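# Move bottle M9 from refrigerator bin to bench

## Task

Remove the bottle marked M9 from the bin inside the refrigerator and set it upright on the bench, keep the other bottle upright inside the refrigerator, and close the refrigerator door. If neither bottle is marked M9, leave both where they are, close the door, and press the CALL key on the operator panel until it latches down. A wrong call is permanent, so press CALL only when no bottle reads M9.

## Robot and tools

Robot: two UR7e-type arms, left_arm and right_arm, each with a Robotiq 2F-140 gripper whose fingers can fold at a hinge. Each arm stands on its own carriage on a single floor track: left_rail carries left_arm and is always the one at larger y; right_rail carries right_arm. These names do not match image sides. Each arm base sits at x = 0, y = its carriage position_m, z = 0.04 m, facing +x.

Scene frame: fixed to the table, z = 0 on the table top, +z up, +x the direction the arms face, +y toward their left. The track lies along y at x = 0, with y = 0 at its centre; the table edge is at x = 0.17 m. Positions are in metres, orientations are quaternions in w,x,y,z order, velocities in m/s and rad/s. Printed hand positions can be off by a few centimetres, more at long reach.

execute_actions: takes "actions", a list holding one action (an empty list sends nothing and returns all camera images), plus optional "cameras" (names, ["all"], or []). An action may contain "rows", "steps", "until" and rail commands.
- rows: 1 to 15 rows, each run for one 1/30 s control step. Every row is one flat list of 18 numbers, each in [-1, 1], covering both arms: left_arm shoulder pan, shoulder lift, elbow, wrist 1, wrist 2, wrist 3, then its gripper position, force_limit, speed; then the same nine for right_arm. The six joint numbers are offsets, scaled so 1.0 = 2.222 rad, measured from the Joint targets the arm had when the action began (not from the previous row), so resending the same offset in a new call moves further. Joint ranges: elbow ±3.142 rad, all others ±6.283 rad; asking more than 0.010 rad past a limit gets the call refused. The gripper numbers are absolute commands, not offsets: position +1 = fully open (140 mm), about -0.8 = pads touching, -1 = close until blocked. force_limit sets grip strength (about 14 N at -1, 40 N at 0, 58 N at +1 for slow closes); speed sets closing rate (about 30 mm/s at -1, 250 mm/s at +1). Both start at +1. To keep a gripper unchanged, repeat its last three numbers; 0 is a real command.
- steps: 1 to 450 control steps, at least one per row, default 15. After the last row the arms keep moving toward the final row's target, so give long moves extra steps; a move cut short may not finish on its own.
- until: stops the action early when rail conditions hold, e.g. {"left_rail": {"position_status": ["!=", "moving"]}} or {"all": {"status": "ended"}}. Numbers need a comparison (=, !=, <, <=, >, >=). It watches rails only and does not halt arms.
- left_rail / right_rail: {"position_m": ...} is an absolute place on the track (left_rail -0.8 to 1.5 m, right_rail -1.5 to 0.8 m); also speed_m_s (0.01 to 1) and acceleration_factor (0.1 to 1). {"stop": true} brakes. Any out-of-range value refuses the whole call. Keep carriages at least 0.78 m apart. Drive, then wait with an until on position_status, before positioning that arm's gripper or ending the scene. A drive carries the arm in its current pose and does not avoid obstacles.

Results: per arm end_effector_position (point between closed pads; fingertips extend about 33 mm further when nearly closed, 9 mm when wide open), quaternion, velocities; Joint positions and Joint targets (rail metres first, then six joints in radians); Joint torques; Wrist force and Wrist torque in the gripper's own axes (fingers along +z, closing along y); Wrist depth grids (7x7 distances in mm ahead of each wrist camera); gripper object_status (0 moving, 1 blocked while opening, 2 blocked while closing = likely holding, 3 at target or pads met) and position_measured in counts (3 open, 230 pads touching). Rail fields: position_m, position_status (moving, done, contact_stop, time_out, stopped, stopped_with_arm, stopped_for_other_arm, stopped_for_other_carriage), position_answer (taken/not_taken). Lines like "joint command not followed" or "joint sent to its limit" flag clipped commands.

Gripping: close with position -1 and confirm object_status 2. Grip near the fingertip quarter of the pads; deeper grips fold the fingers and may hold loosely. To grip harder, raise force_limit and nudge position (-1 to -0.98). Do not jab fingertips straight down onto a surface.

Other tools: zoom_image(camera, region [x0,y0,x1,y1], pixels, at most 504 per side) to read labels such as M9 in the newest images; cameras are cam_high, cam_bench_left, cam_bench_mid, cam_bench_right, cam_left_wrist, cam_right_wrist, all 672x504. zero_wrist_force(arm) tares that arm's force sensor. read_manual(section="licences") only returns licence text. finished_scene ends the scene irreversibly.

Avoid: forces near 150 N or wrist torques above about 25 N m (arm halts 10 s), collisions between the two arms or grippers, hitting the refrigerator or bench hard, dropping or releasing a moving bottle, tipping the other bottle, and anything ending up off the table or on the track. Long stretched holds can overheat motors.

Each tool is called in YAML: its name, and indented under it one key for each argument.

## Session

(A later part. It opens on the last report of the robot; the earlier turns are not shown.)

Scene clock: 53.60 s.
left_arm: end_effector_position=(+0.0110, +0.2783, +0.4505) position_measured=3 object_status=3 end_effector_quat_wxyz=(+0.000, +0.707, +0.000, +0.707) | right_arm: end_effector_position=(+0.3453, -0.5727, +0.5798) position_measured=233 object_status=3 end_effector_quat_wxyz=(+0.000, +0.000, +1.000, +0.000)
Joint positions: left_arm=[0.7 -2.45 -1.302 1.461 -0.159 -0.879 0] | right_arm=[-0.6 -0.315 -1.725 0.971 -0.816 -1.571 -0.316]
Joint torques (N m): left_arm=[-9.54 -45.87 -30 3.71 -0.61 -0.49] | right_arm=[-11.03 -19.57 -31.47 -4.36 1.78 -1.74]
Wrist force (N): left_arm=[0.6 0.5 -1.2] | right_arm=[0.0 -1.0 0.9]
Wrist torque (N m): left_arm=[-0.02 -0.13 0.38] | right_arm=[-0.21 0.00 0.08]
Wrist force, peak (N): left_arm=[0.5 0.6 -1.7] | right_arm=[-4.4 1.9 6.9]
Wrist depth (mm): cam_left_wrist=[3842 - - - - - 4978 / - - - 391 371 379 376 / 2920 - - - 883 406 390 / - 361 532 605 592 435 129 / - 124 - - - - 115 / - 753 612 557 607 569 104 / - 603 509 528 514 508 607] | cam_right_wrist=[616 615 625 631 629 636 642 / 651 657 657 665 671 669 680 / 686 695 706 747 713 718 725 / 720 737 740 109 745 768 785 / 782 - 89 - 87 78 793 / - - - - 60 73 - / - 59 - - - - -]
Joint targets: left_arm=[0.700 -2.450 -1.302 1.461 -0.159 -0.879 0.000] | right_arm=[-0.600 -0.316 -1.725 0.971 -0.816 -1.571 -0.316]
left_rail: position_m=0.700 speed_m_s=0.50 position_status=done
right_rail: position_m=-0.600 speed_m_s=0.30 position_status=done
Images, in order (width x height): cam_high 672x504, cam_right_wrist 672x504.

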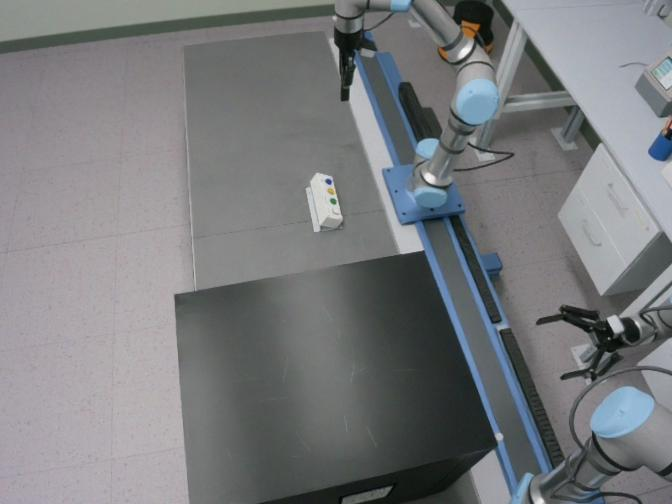

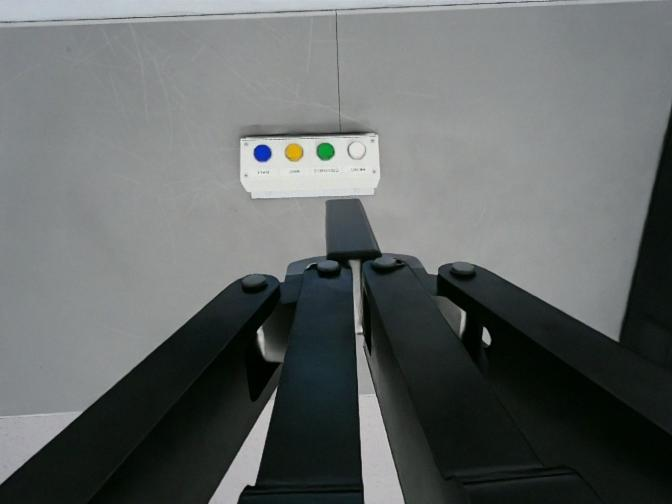

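execute_actions:
  actions:
    - {"right_rail":{"position_m":-0.71,"speed_m_s":0.3},"steps":100,"until":{"right_rail":{"position_status":["!=","moving"]}}}
  cameras: ["cam_right_wrist"]

execute_actions:
  actions:
    - {"rows":[[0,0,0,0,0,0,1,1,1,0,-0.1044,0.3339,-0.23,0,0,-1,-1,0]],"steps":45}
  cameras: ["cam_right_wrist","cam_high"]

zoom_image:
  camera: "cam_right_wrist"
  region: [150, 0, 500, 250]

Scene clock: 60.80 s.
left_arm: end_effector_position=(+0.0110, +0.2783, +0.4505) position_measured=3 object_status=3 end_effector_quat_wxyz=(+0.000, +0.707, +0.000, +0.707) | right_arm: end_effector_position=(+0.3453, -0.6827, +0.5798) position_measured=233 object_status=3 end_effector_quat_wxyz=(+0.000, +0.000, +1.000, +0.000)
Joint positions: left_arm=[0.7 -2.45 -1.302 1.461 -0.159 -0.879 0] | right_arm=[-0.71 -0.316 -1.725 0.971 -0.816 -1.571 -0.316]
Joint torques (N m): left_arm=[-9.08 -45.37 -29.67 3.73 -0.48 -0.82] | right_arm=[-1.69 -7.79 -24.23 -3.85 -1.31 -1.6]
Wrist force (N): left_arm=[0.7 0.5 -1.0] | right_arm=[0.1 -1.0 0.8]
Wrist torque (N m): left_arm=[-0.01 -0.15 0.39] | right_arm=[-0.20 -0.03 0.08]
Wrist force, peak (N): left_arm=[0.4 0.8 -1.6] | right_arm=[0.1 -4.0 1.1]
Wrist depth (mm): cam_left_wrist=[3476 - - - - 4294 - / - - - 394 376 403 3982 / - 392 - 802 - 411 4380 / 3712 408 537 600 597 436 3532 / - 123 - - 758 556 115 / - 728 622 - 613 566 104 / - - 506 546 509 534 610] | cam_right_wrist=[611 622 623 627 629 634 638 / 648 655 649 663 673 676 678 / 697 688 697 688 723 720 725 / 740 735 742 109 745 763 774 / 782 - 89 - 87 78 830 / - - - - 60 73 - / - 59 - - - - -]
Joint targets: left_arm=[0.700 -2.450 -1.302 1.461 -0.159 -0.879 0.000] | right_arm=[-0.710 -0.316 -1.725 0.971 -0.816 -1.571 -0.316]
Tool commands: left_gripper/position=+1.0 left_gripper/force_limit=+1.0 left_gripper/speed=+1.0 right_gripper/position=-1.0 right_gripper/force_limit=-1.0 right_gripper/speed=+0.0
left_rail: position_m=0.700 speed_m_s=0.50 position_status=done
right_rail: position_m=-0.710 speed_m_s=0.30 position_status=done
Images, in order (width x height): cam_right_wrist 672x504.

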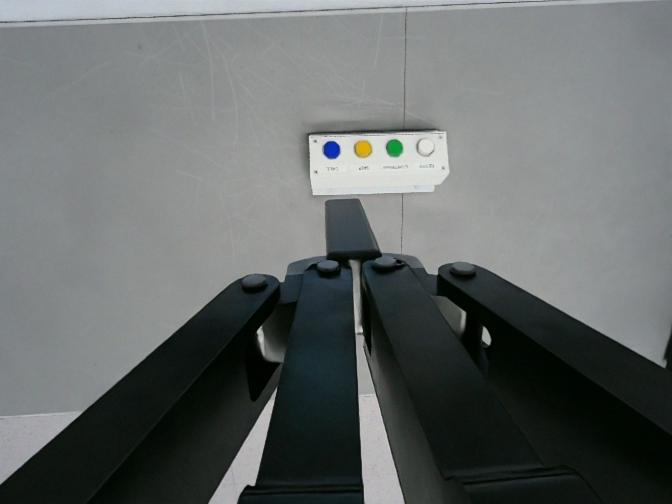

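Scene clock: 62.50 s.
left_arm: end_effector_position=(+0.0110, +0.2783, +0.4505) position_measured=3 object_status=3 end_effector_quat_wxyz=(+0.000, +0.707, +0.000, +0.707) | right_arm: end_effector_position=(+0.3456, -0.6828, +0.3800) position_measured=233 object_status=3 end_effector_quat_wxyz=(+0.000, +0.000, +1.000, +0.000)
Joint positions: left_arm=[0.7 -2.45 -1.302 1.461 -0.159 -0.879 0] | right_arm=[-0.71 -0.316 -1.957 1.713 -1.327 -1.571 -0.316]
Joint torques (N m): left_arm=[-8.93 -46.02 -29.36 3.7 -0.35 -0.91] | right_arm=[10.14 -14.75 -16.64 -4.48 -1.27 -1.72]
Wrist force (N): left_arm=[0.3 0.5 -1.3] | right_arm=[0.0 -0.9 1.2]
Wrist torque (N m): left_arm=[-0.02 -0.07 0.39] | right_arm=[-0.19 -0.02 0.08]
Wrist force, peak (N): left_arm=[0.5 0.7 -1.6] | right_arm=[7.6 1.1 -8.5]
Wrist depth (mm): cam_left_wrist=[- 3269 3042 - 4212 - 3650 / - 363 - 393 393 411 4563 / 3422 4132 - 852 880 409 3590 / 3532 - 537 597 592 476 3042 / - 123 552 - - - 115 / - 732 600 - 576 570 104 / - 602 508 526 523 520 608] | cam_right_wrist=[456 444 448 453 457 462 461 / 470 472 476 475 481 486 496 / 499 505 505 445 447 511 521 / 530 534 537 109 537 554 555 / 565 - 89 - 86 78 588 / - - - - 60 73 - / - 59 - - - - -]
Joint targets: left_arm=[0.700 -2.450 -1.302 1.461 -0.159 -0.879 0.000] | right_arm=[-0.710 -0.316 -1.957 1.713 -1.327 -1.571 -0.316]
left_rail: position_m=0.700 speed_m_s=0.50 position_status=done
right_rail: position_m=-0.710 speed_m_s=0.30 position_status=done
Images, in order (width x height): cam_high 672x504, cam_right_wrist 672x504.

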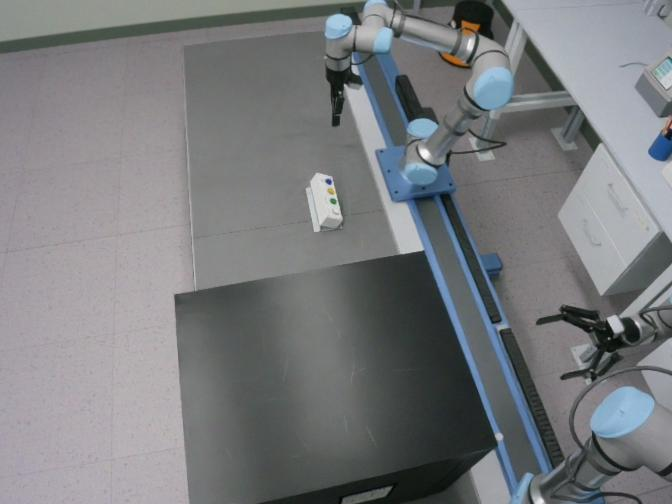

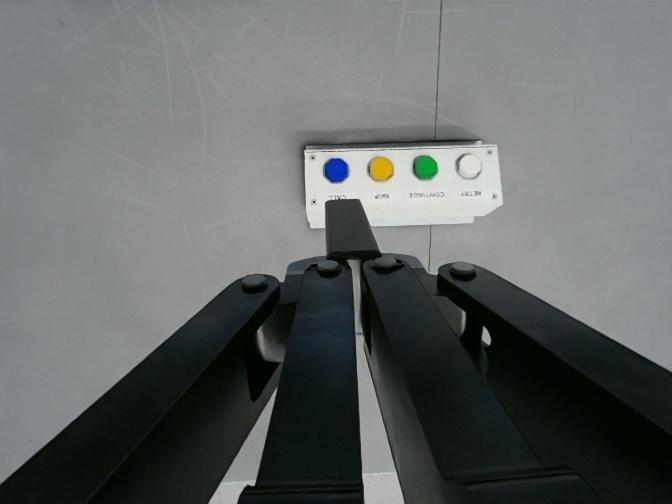

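Scaled by 1.440 from the camera's 672x504 image, which has a finer 960x720 frame.

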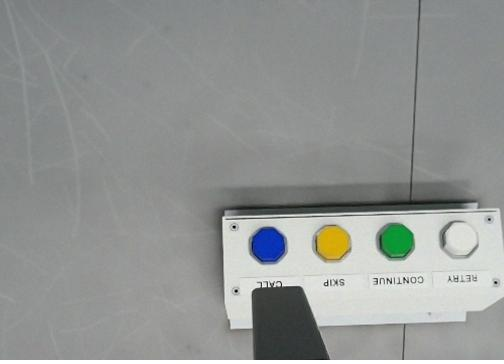

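execute_actions:
  actions:
    - {"right_rail":{"position_m":-1.0423,"speed_m_s":0.5},"steps":100,"until":{"right_rail":{"position_status":["!=","moving"]}}}

execute_actions:
  actions:
    - {"rows":[[0,0,0,0,0,0,1,1,1,0.4572,0.1583,0.2140,-0.4945,-0.0999,0.4482,-1,-1,0]],"steps":60}
  cameras: ["cam_right_wrist","cam_high","cam_bench_right","cam_bench_mid"]

zoom_image:
  camera: "cam_bench_right"
  region: [470, 140, 672, 300]

zoom_image:
  camera: "cam_bench_mid"
  region: [60, 130, 260, 290]

Scene clock: 75.93 s.
left_arm: end_effector_position=(+0.0110, +0.2783, +0.4505) position_measured=3 object_status=3 end_effector_quat_wxyz=(+0.000, +0.707, +0.000, +0.707) | right_arm: end_effector_position=(+0.3456, -1.0151, +0.3800) position_measured=233 object_status=3 end_effector_quat_wxyz=(+0.000, +0.000, +1.000, +0.000)
Joint positions: left_arm=[0.7 -2.45 -1.302 1.461 -0.159 -0.879 0] | right_arm=[-1.042 -0.315 -1.957 1.713 -1.327 -1.571 -0.316]
Joint torques (N m): left_arm=[-8.27 -45.8 -28.85 3.74 -0.05 -0.9] | right_arm=[-9.67 -4.19 -19.29 -3.3 -0.49 -1.65]
Wrist force (N): left_arm=[0.8 0.5 -1.3] | right_arm=[0.1 -1.2 0.8]
Wrist torque (N m): left_arm=[-0.02 -0.16 0.38] | right_arm=[-0.24 -0.02 0.08]
Wrist force, peak (N): left_arm=[0.8 0.8 -1.5] | right_arm=[-0.2 -3.9 0.8]
Wrist depth (mm): cam_left_wrist=[3532 - 3982 - - - - / 2920 - 391 379 428 402 - / 3476 402 - 799 794 404 376 / - 406 538 590 600 492 3318 / - 123 763 - - - 115 / - 760 608 592 586 528 104 / - 559 503 530 509 506 608] | cam_right_wrist=[443 445 451 451 455 461 463 / 467 474 475 479 485 483 484 / 499 502 505 506 511 516 452 / 531 536 532 109 539 547 558 / 574 - 89 - 86 78 601 / - - - - 60 73 - / - 59 - - - - -]
Joint targets: left_arm=[0.700 -2.450 -1.302 1.461 -0.159 -0.879 0.000] | right_arm=[-1.042 -0.316 -1.957 1.713 -1.327 -1.571 -0.316]
Tool commands: left_gripper/position=+1.0 left_gripper/force_limit=+1.0 left_gripper/speed=+1.0 right_gripper/position=-1.0 right_gripper/force_limit=-1.0 right_gripper/speed=+0.0
left_rail: position_m=0.700 speed_m_s=0.50 position_status=done
right_rail: position_m=-1.042 speed_m_s=0.50 position_status=done

Scene clock: 78.13 s.
left_arm: end_effector_position=(+0.0110, +0.2783, +0.4505) position_measured=3 object_status=3 end_effector_quat_wxyz=(+0.000, +0.707, +0.000, +0.707) | right_arm: end_effector_position=(+0.3331, -0.6770, +0.1459) position_measured=233 object_status=3 end_effector_quat_wxyz=(+0.174, +0.005, +0.985, +0.001)
Joint positions: left_arm=[0.7 -2.45 -1.302 1.461 -0.159 -0.879 0] | right_arm=[-1.042 0.7 -1.606 2.188 -2.425 -1.793 0.679]
Joint torques (N m): left_arm=[-8.19 -45.36 -28.14 3.77 0.05 -0.89] | right_arm=[10.27 -13.98 -13.83 -4.9 -2.11 1.99]
Wrist force (N): left_arm=[0.6 0.5 -1.2] | right_arm=[0.2 -1.3 0.5]
Wrist torque (N m): left_arm=[-0.02 -0.12 0.39] | right_arm=[-0.25 -0.05 -0.01]
Wrist force, peak (N): left_arm=[0.6 0.9 -1.5] | right_arm=[5.3 -7.2 -16.8]
Wrist depth (mm): cam_left_wrist=[- - 4380 - - - - / - - 369 374 372 387 363 / 3776 - - 830 820 404 3422 / 3842 145 533 597 594 442 121 / - 133 849 646 - - 115 / - 823 619 573 639 550 104 / - 622 506 529 509 519 -] | cam_right_wrist=[220 222 224 226 229 231 234 / 245 249 251 254 257 261 263 / 277 280 283 226 228 229 231 / 319 323 315 109 233 237 330 / 377 355 89 - 86 78 406 / - - - - 60 73 - / - 59 - - - - -]
Joint targets: left_arm=[0.700 -2.450 -1.302 1.461 -0.159 -0.879 0.000] | right_arm=[-1.042 0.700 -1.606 2.188 -2.425 -1.793 0.679]
left_rail: position_m=0.700 speed_m_s=0.50 position_status=done
right_rail: position_m=-1.042 speed_m_s=0.50 position_status=done
Images, in order (width x height): cam_high 672x504, cam_bench_mid 672x504, cam_bench_right 672x504, cam_right_wrist 672x504.

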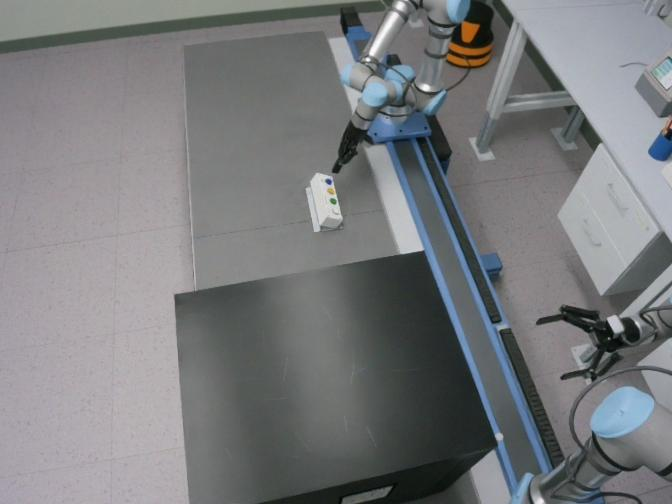

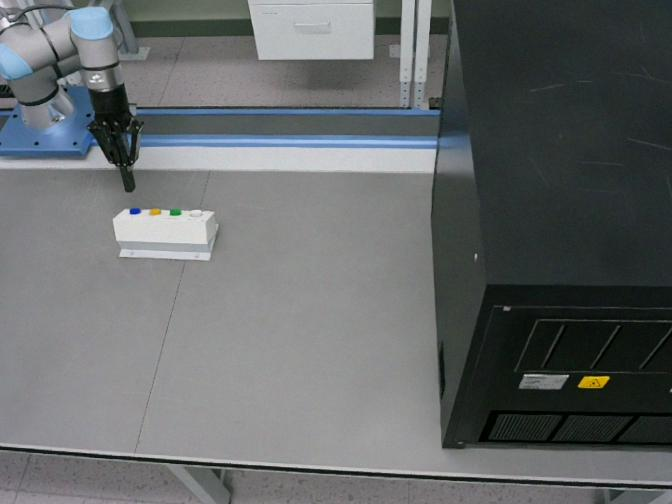

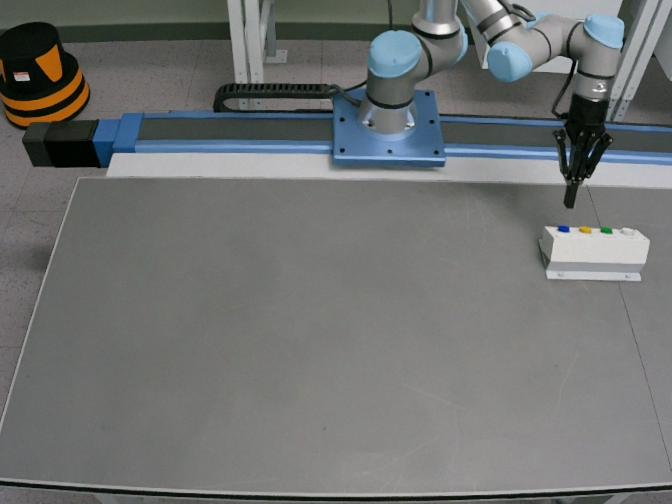

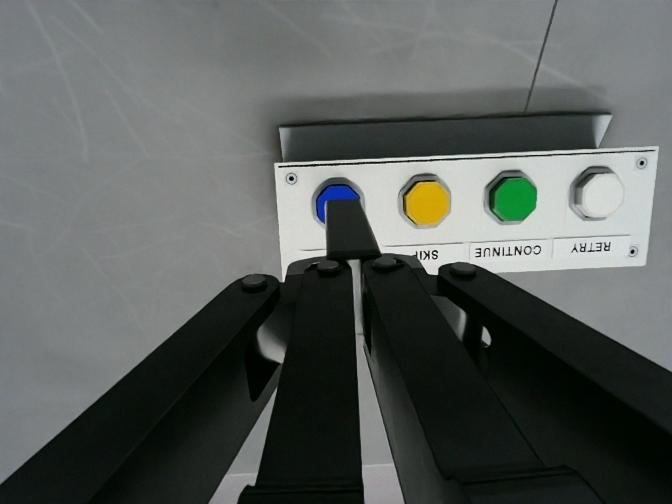

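Scaled by 2.495 from the camera's 672x504 image, which has a finer 960x720 frame.

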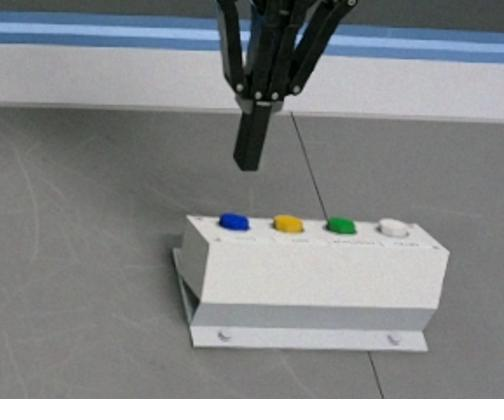

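Scaled by 2.520 from the camera's 672x504 image, which has a finer 960x720 frame.

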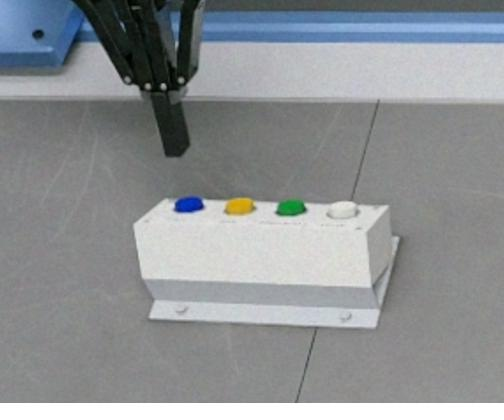

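execute_actions:
  actions:
    - {"rows":[[0,0,0,0,0,0,1,1,1,0.0459,0.0138,0.0583,-0.1215,-0.0654,0.0225,-1,-1,0]],"steps":40}
  cameras: ["cam_right_wrist","cam_bench_right"]

zero_wrist_force:
  arm: "right_arm"

zoom_image:
  camera: "cam_right_wrist"
  region: [200, 100, 500, 350]

Scene clock: 87.83 s.
left_arm: end_effector_position=(+0.0110, +0.2783, +0.4505) position_measured=3 object_status=3 end_effector_quat_wxyz=(+0.000, +0.707, +0.000, +0.707) | right_arm: end_effector_position=(+0.3236, -0.6768, +0.1299) position_measured=233 object_status=3 end_effector_quat_wxyz=(+0.259, -0.001, +0.966, +0.000)
Joint positions: left_arm=[0.7 -2.45 -1.302 1.461 -0.159 -0.879 0] | right_arm=[-1.042 0.802 -1.575 2.318 -2.695 -1.939 0.729]
Joint torques (N m): left_arm=[-7.57 -45.58 -28 3.67 0.34 -0.93] | right_arm=[10.13 -13.12 -11.6 -5.07 -2.38 1.93]
Wrist force (N): left_arm=[0.1 0.8 -0.9] | right_arm=[0.5 -1.3 0.5]
Wrist torque (N m): left_arm=[0.04 -0.04 0.39] | right_arm=[-0.27 -0.07 -0.03]
Wrist force, peak (N): left_arm=[1.1 0.9 -1.5] | right_arm=[-7.6 -1.4 -4.1]
Wrist depth (mm): cam_left_wrist=[3911 - 3532 - - 3369 - / 3532 - 375 392 381 - 379 / 3221 403 631 782 814 406 - / 3982 371 534 594 590 437 409 / - 123 562 - - - 115 / - 732 592 - 592 483 100 / - 582 511 506 513 507 629] | cam_right_wrist=[202 203 205 207 210 213 215 / 230 233 236 240 242 245 245 / 271 274 269 214 219 219 225 / 328 332 326 109 226 233 240 / 412 - 89 - 87 78 475 / - - - - 60 73 - / - 59 - - - - -]
Joint targets: left_arm=[0.700 -2.450 -1.302 1.461 -0.159 -0.879 0.000] | right_arm=[-1.042 0.802 -1.575 2.318 -2.695 -1.939 0.729]
left_rail: position_m=0.700 speed_m_s=0.50 position_status=done
right_rail: position_m=-1.042 speed_m_s=0.50 position_status=done
Images, in order (width x height): cam_bench_right 672x504, cam_right_wrist 672x504.

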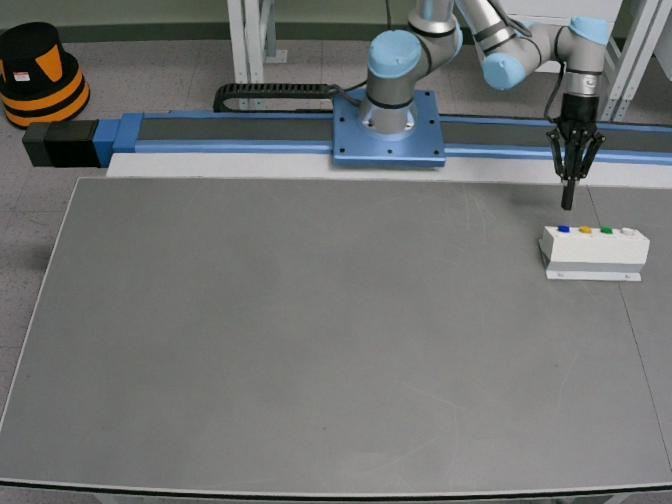

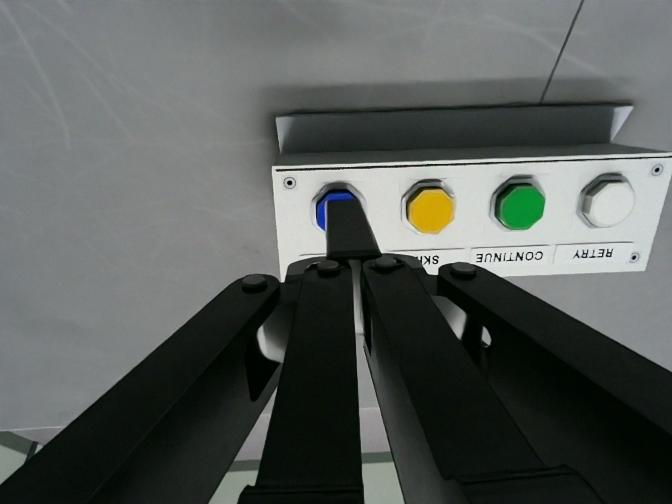

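Wrist force sensor zeroed.

Scaled by 1.680 from the camera's 672x504 image, which has a finer 960x720 frame.

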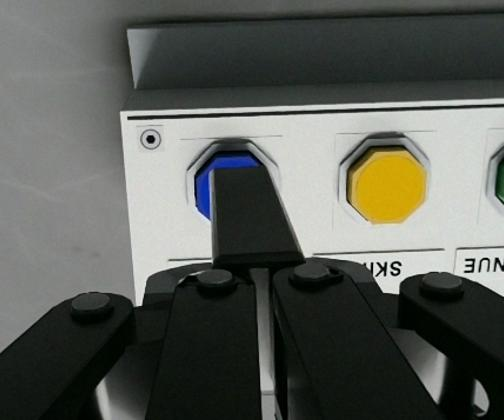

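execute_actions:
  actions:
    - {"rows":[[0,0,0,0,0,0,1,1,1,-0.0186,0.0540,0.0087,-0.0691,0.0070,-0.0178,-1,-1,0]],"steps":30}
  cameras: ["cam_right_wrist"]

zoom_image:
  camera: "cam_right_wrist"
  region: [200, 100, 500, 350]

Scene clock: 90.97 s.
left_arm: end_effector_position=(+0.0110, +0.2783, +0.4505) position_measured=3 object_status=3 end_effector_quat_wxyz=(+0.000, +0.707, +0.000, +0.707) | right_arm: end_effector_position=(+0.3463, -0.6767, +0.0908) position_measured=233 object_status=3 end_effector_quat_wxyz=(+0.259, +0.000, +0.966, +0.000)
Joint positions: left_arm=[0.7 -2.45 -1.302 1.461 -0.159 -0.879 0] | right_arm=[-1.042 0.761 -1.455 2.337 -2.849 -1.923 0.69]
Joint torques (N m): left_arm=[-6.94 -45.44 -27.25 3.7 0.5 -0.85] | right_arm=[-12.25 -14.68 -10.73 -5.61 1.08 -1.73]
Wrist force (N, zeroed by zero_wrist_force on right_arm): left_arm=[0.5 0.3 -1.6] | right_arm=[3.0 -2.4 -8.0]
Wrist torque (N m, zeroed by zero_wrist_force on right_arm): left_arm=[-0.07 -0.11 0.38] | right_arm=[0.15 0.00 0.10]
Wrist force, peak (N, zeroed by zero_wrist_force on right_arm): left_arm=[0.8 0.3 -1.5] | right_arm=[2.8 -3.1 -8.1]
Wrist depth (mm): cam_left_wrist=[3842 - - - - - - / - 372 - 373 374 - - / - 399 728 - - 406 386 / - 402 537 594 597 444 3532 / - 123 - - - - 115 / - 737 628 - 644 515 99 / - 581 511 503 526 508 -] | cam_right_wrist=[165 166 168 170 173 175 176 / 190 191 194 197 198 202 203 / 222 224 220 173 175 177 179 / 269 273 265 114 172 184 186 / 340 313 89 - 86 78 375 / - - - - 60 73 - / - 59 - - - - -]
Joint targets: left_arm=[0.700 -2.450 -1.302 1.461 -0.159 -0.879 0.000] | right_arm=[-1.042 0.761 -1.455 2.337 -2.849 -1.923 0.690]
left_rail: position_m=0.700 speed_m_s=0.50 position_status=done
right_rail: position_m=-1.042 speed_m_s=0.50 position_status=done
Images, in order (width x height): cam_right_wrist 672x504.

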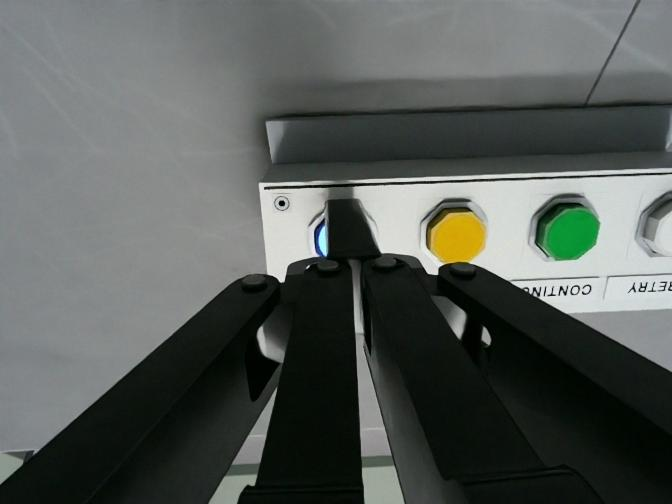

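Scaled by 1.680 from the camera's 672x504 image, which has a finer 960x720 frame.

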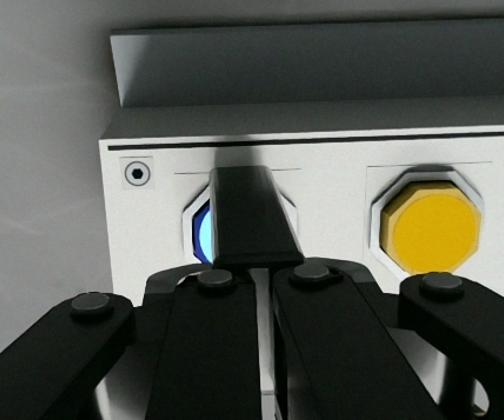

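execute_actions:
  actions:
    - {"rows":[[0,0,0,0,0,0,1,1,1,-0.0010,0.0030,0.0005,-0.0038,0.0004,-0.0010,-1,-1,0]],"steps":15}

Scene clock: 103.40 s.
left_arm: end_effector_position=(+0.0110, +0.2783, +0.4505) position_measured=3 object_status=3 end_effector_quat_wxyz=(+0.000, +0.707, +0.000, +0.707) | right_arm: end_effector_position=(+0.3467, -0.6766, +0.0904) position_measured=233 object_status=3 end_effector_quat_wxyz=(+0.259, +0.000, +0.966, +0.000)
Joint positions: left_arm=[0.7 -2.45 -1.302 1.461 -0.159 -0.879 0] | right_arm=[-1.042 0.76 -1.453 2.338 -2.854 -1.923 0.688]
Joint torques (N m): left_arm=[-6.42 -44.95 -26.99 3.64 0.78 -0.91] | right_arm=[-0.65 -22.52 -19.52 -3.5 -0.64 0.12]
Wrist force (N, zeroed by zero_wrist_force on right_arm): left_arm=[0.7 0.7 -1.4] | right_arm=[13.7 -9.9 -32.6]
Wrist torque (N m, zeroed by zero_wrist_force on right_arm): left_arm=[0.03 -0.17 0.38] | right_arm=[0.40 0.11 0.14]
Wrist force, peak (N, zeroed by zero_wrist_force on right_arm): left_arm=[0.6 0.7 -1.6] | right_arm=[31.6 -27.1 -145.7]
Wrist depth (mm): cam_left_wrist=[- 4132 - 4761 - - - / - 375 386 375 378 - - / - 398 471 - - 412 - / 4212 406 539 594 594 478 3590 / - 123 718 704 678 - 115 / - 689 617 - 620 560 104 / - 602 508 529 538 509 637] | cam_right_wrist=[165 166 168 170 173 175 176 / 189 191 194 197 198 202 203 / 222 224 218 172 174 176 179 / 267 271 264 115 171 182 186 / 339 314 89 - 86 78 376 / - - - - 60 73 - / - - - - - - -]
Joint targets: left_arm=[0.700 -2.450 -1.302 1.461 -0.159 -0.879 0.000] | right_arm=[-1.042 0.760 -1.453 2.338 -2.854 -1.923 0.688]
Tool commands: left_gripper/position=+1.0 left_gripper/force_limit=+1.0 left_gripper/speed=+1.0 right_gripper/position=-1.0 right_gripper/force_limit=-1.0 right_gripper/speed=+0.003922
FORCE FAULT: contact force on the right arm reached its limit, and that arm stopped for 10 seconds. The contact can be on any part of that arm, not only on its tool. That arm's remaining commands of this call were not run. That arm's target is now where it stood when the stop ended, not its last command. That arm accepts commands again.
left_rail: position_m=0.700 speed_m_s=0.50 position_status=done
right_rail: position_m=-1.042 speed_m_s=0.50 position_status=done

execute_actions:
  actions:
    - {"rows":[[0,0,0,0,0,0,1,1,1,0.0186,-0.0547,-0.0088,0.0705,-0.0070,0.0178,-1,-1,0]],"steps":40}
  cameras: ["cam_right_wrist","cam_left_wrist","cam_bench_right"]

zoom_image:
  camera: "cam_right_wrist"
  region: [200, 100, 500, 350]

zoom_image:
  camera: "cam_bench_right"
  region: [520, 210, 670, 300]

Scene clock: 106.33 s.
left_arm: end_effector_position=(+0.0110, +0.2783, +0.4505) position_measured=3 object_status=3 end_effector_quat_wxyz=(+0.000, +0.707, +0.000, +0.707) | right_arm: end_effector_position=(+0.3238, -0.6769, +0.1297) position_measured=233 object_status=3 end_effector_quat_wxyz=(+0.259, -0.001, +0.966, +0.000)
Joint positions: left_arm=[0.7 -2.45 -1.302 1.461 -0.159 -0.879 0] | right_arm=[-1.042 0.802 -1.575 2.319 -2.697 -1.938 0.728]
Joint torques (N m): left_arm=[-6.05 -45.32 -26.63 3.67 0.67 -0.94] | right_arm=[10.11 -26.82 -32.65 -1.59 -2.37 1.8]
Wrist force (N, zeroed by zero_wrist_force on right_arm): left_arm=[0.5 0.4 -1.0] | right_arm=[0.4 1.4 0.3]
Wrist torque (N m, zeroed by zero_wrist_force on right_arm): left_arm=[-0.05 -0.11 0.38] | right_arm=[0.29 -0.10 0.00]
Wrist force, peak (N, zeroed by zero_wrist_force on right_arm): left_arm=[0.8 0.8 -1.4] | right_arm=[12.8 -10.0 -34.1]
Wrist depth (mm): cam_left_wrist=[- - - - - 4056 - / 3532 - 382 372 380 - 371 / 3650 392 - - 745 414 383 / 3650 374 537 592 594 494 3221 / - 132 - 826 - 519 115 / - 737 620 639 610 528 99 / - 603 517 503 529 512 -] | cam_right_wrist=[202 203 205 209 210 212 215 / 229 232 236 238 242 245 249 / 270 274 268 215 217 218 223 / 326 334 325 109 225 233 240 / 411 - 89 - 87 78 476 / - - - - 60 73 - / - - - - - - -]
Joint targets: left_arm=[0.700 -2.450 -1.302 1.461 -0.159 -0.879 0.000] | right_arm=[-1.042 0.802 -1.575 2.319 -2.697 -1.938 0.728]
left_rail: position_m=0.700 speed_m_s=0.50 position_status=done
right_rail: position_m=-1.042 speed_m_s=0.50 position_status=done
Images, in order (width x height): cam_bench_right 672x504, cam_left_wrist 672x504, cam_right_wrist 672x504.

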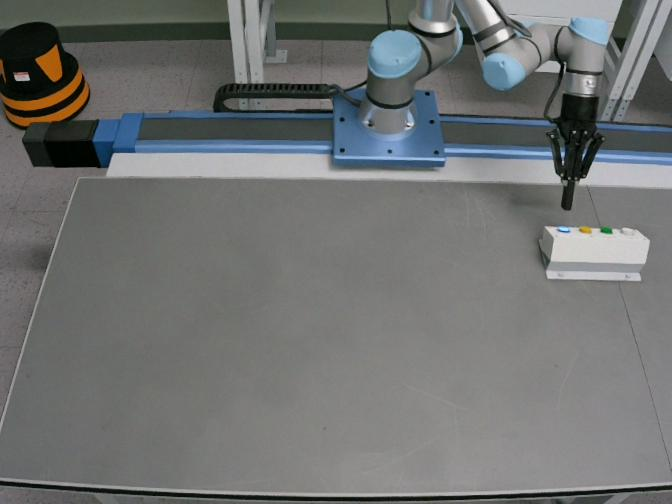

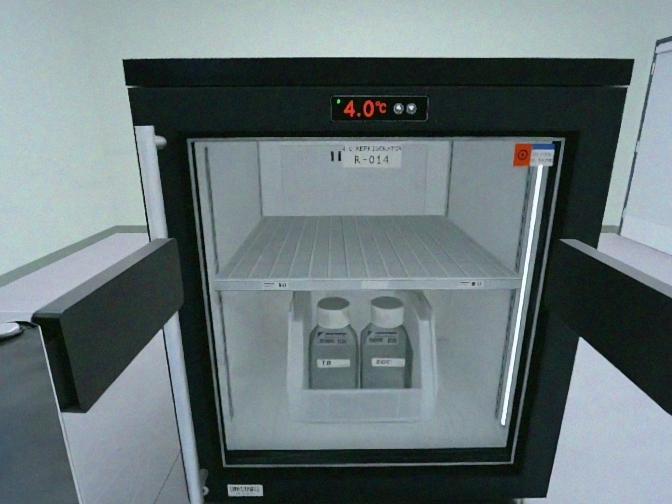

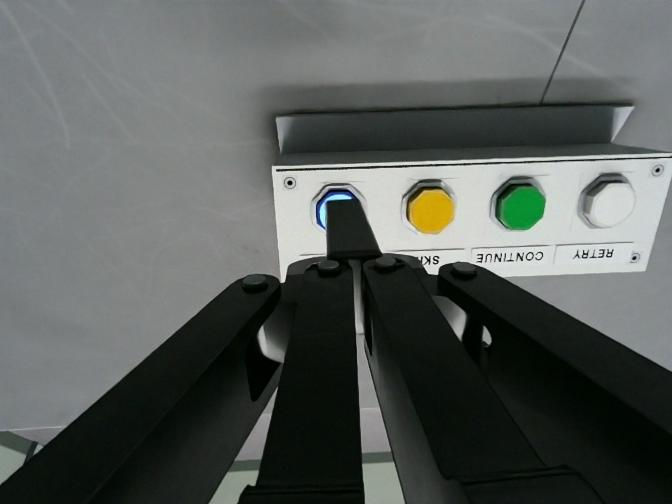

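Scaled by 1.680 from the camera's 672x504 image, which has a finer 960x720 frame.

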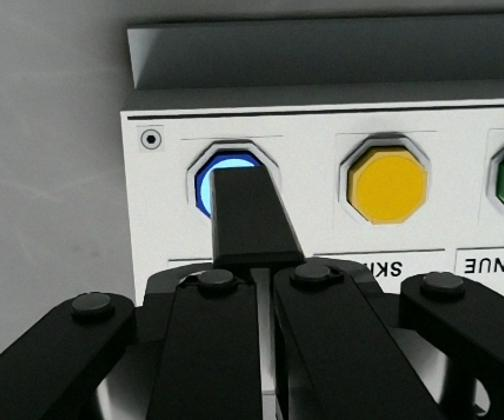

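Scaled by 3.360 from the camera's 672x504 image, which has a finer 960x720 frame.

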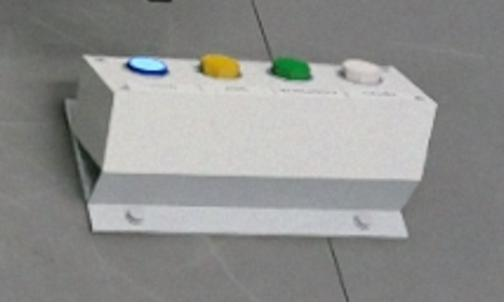

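Latched and lit; the door is shut and both bottles are undisturbed.

finished_scene:

The scene is finished: the task was done.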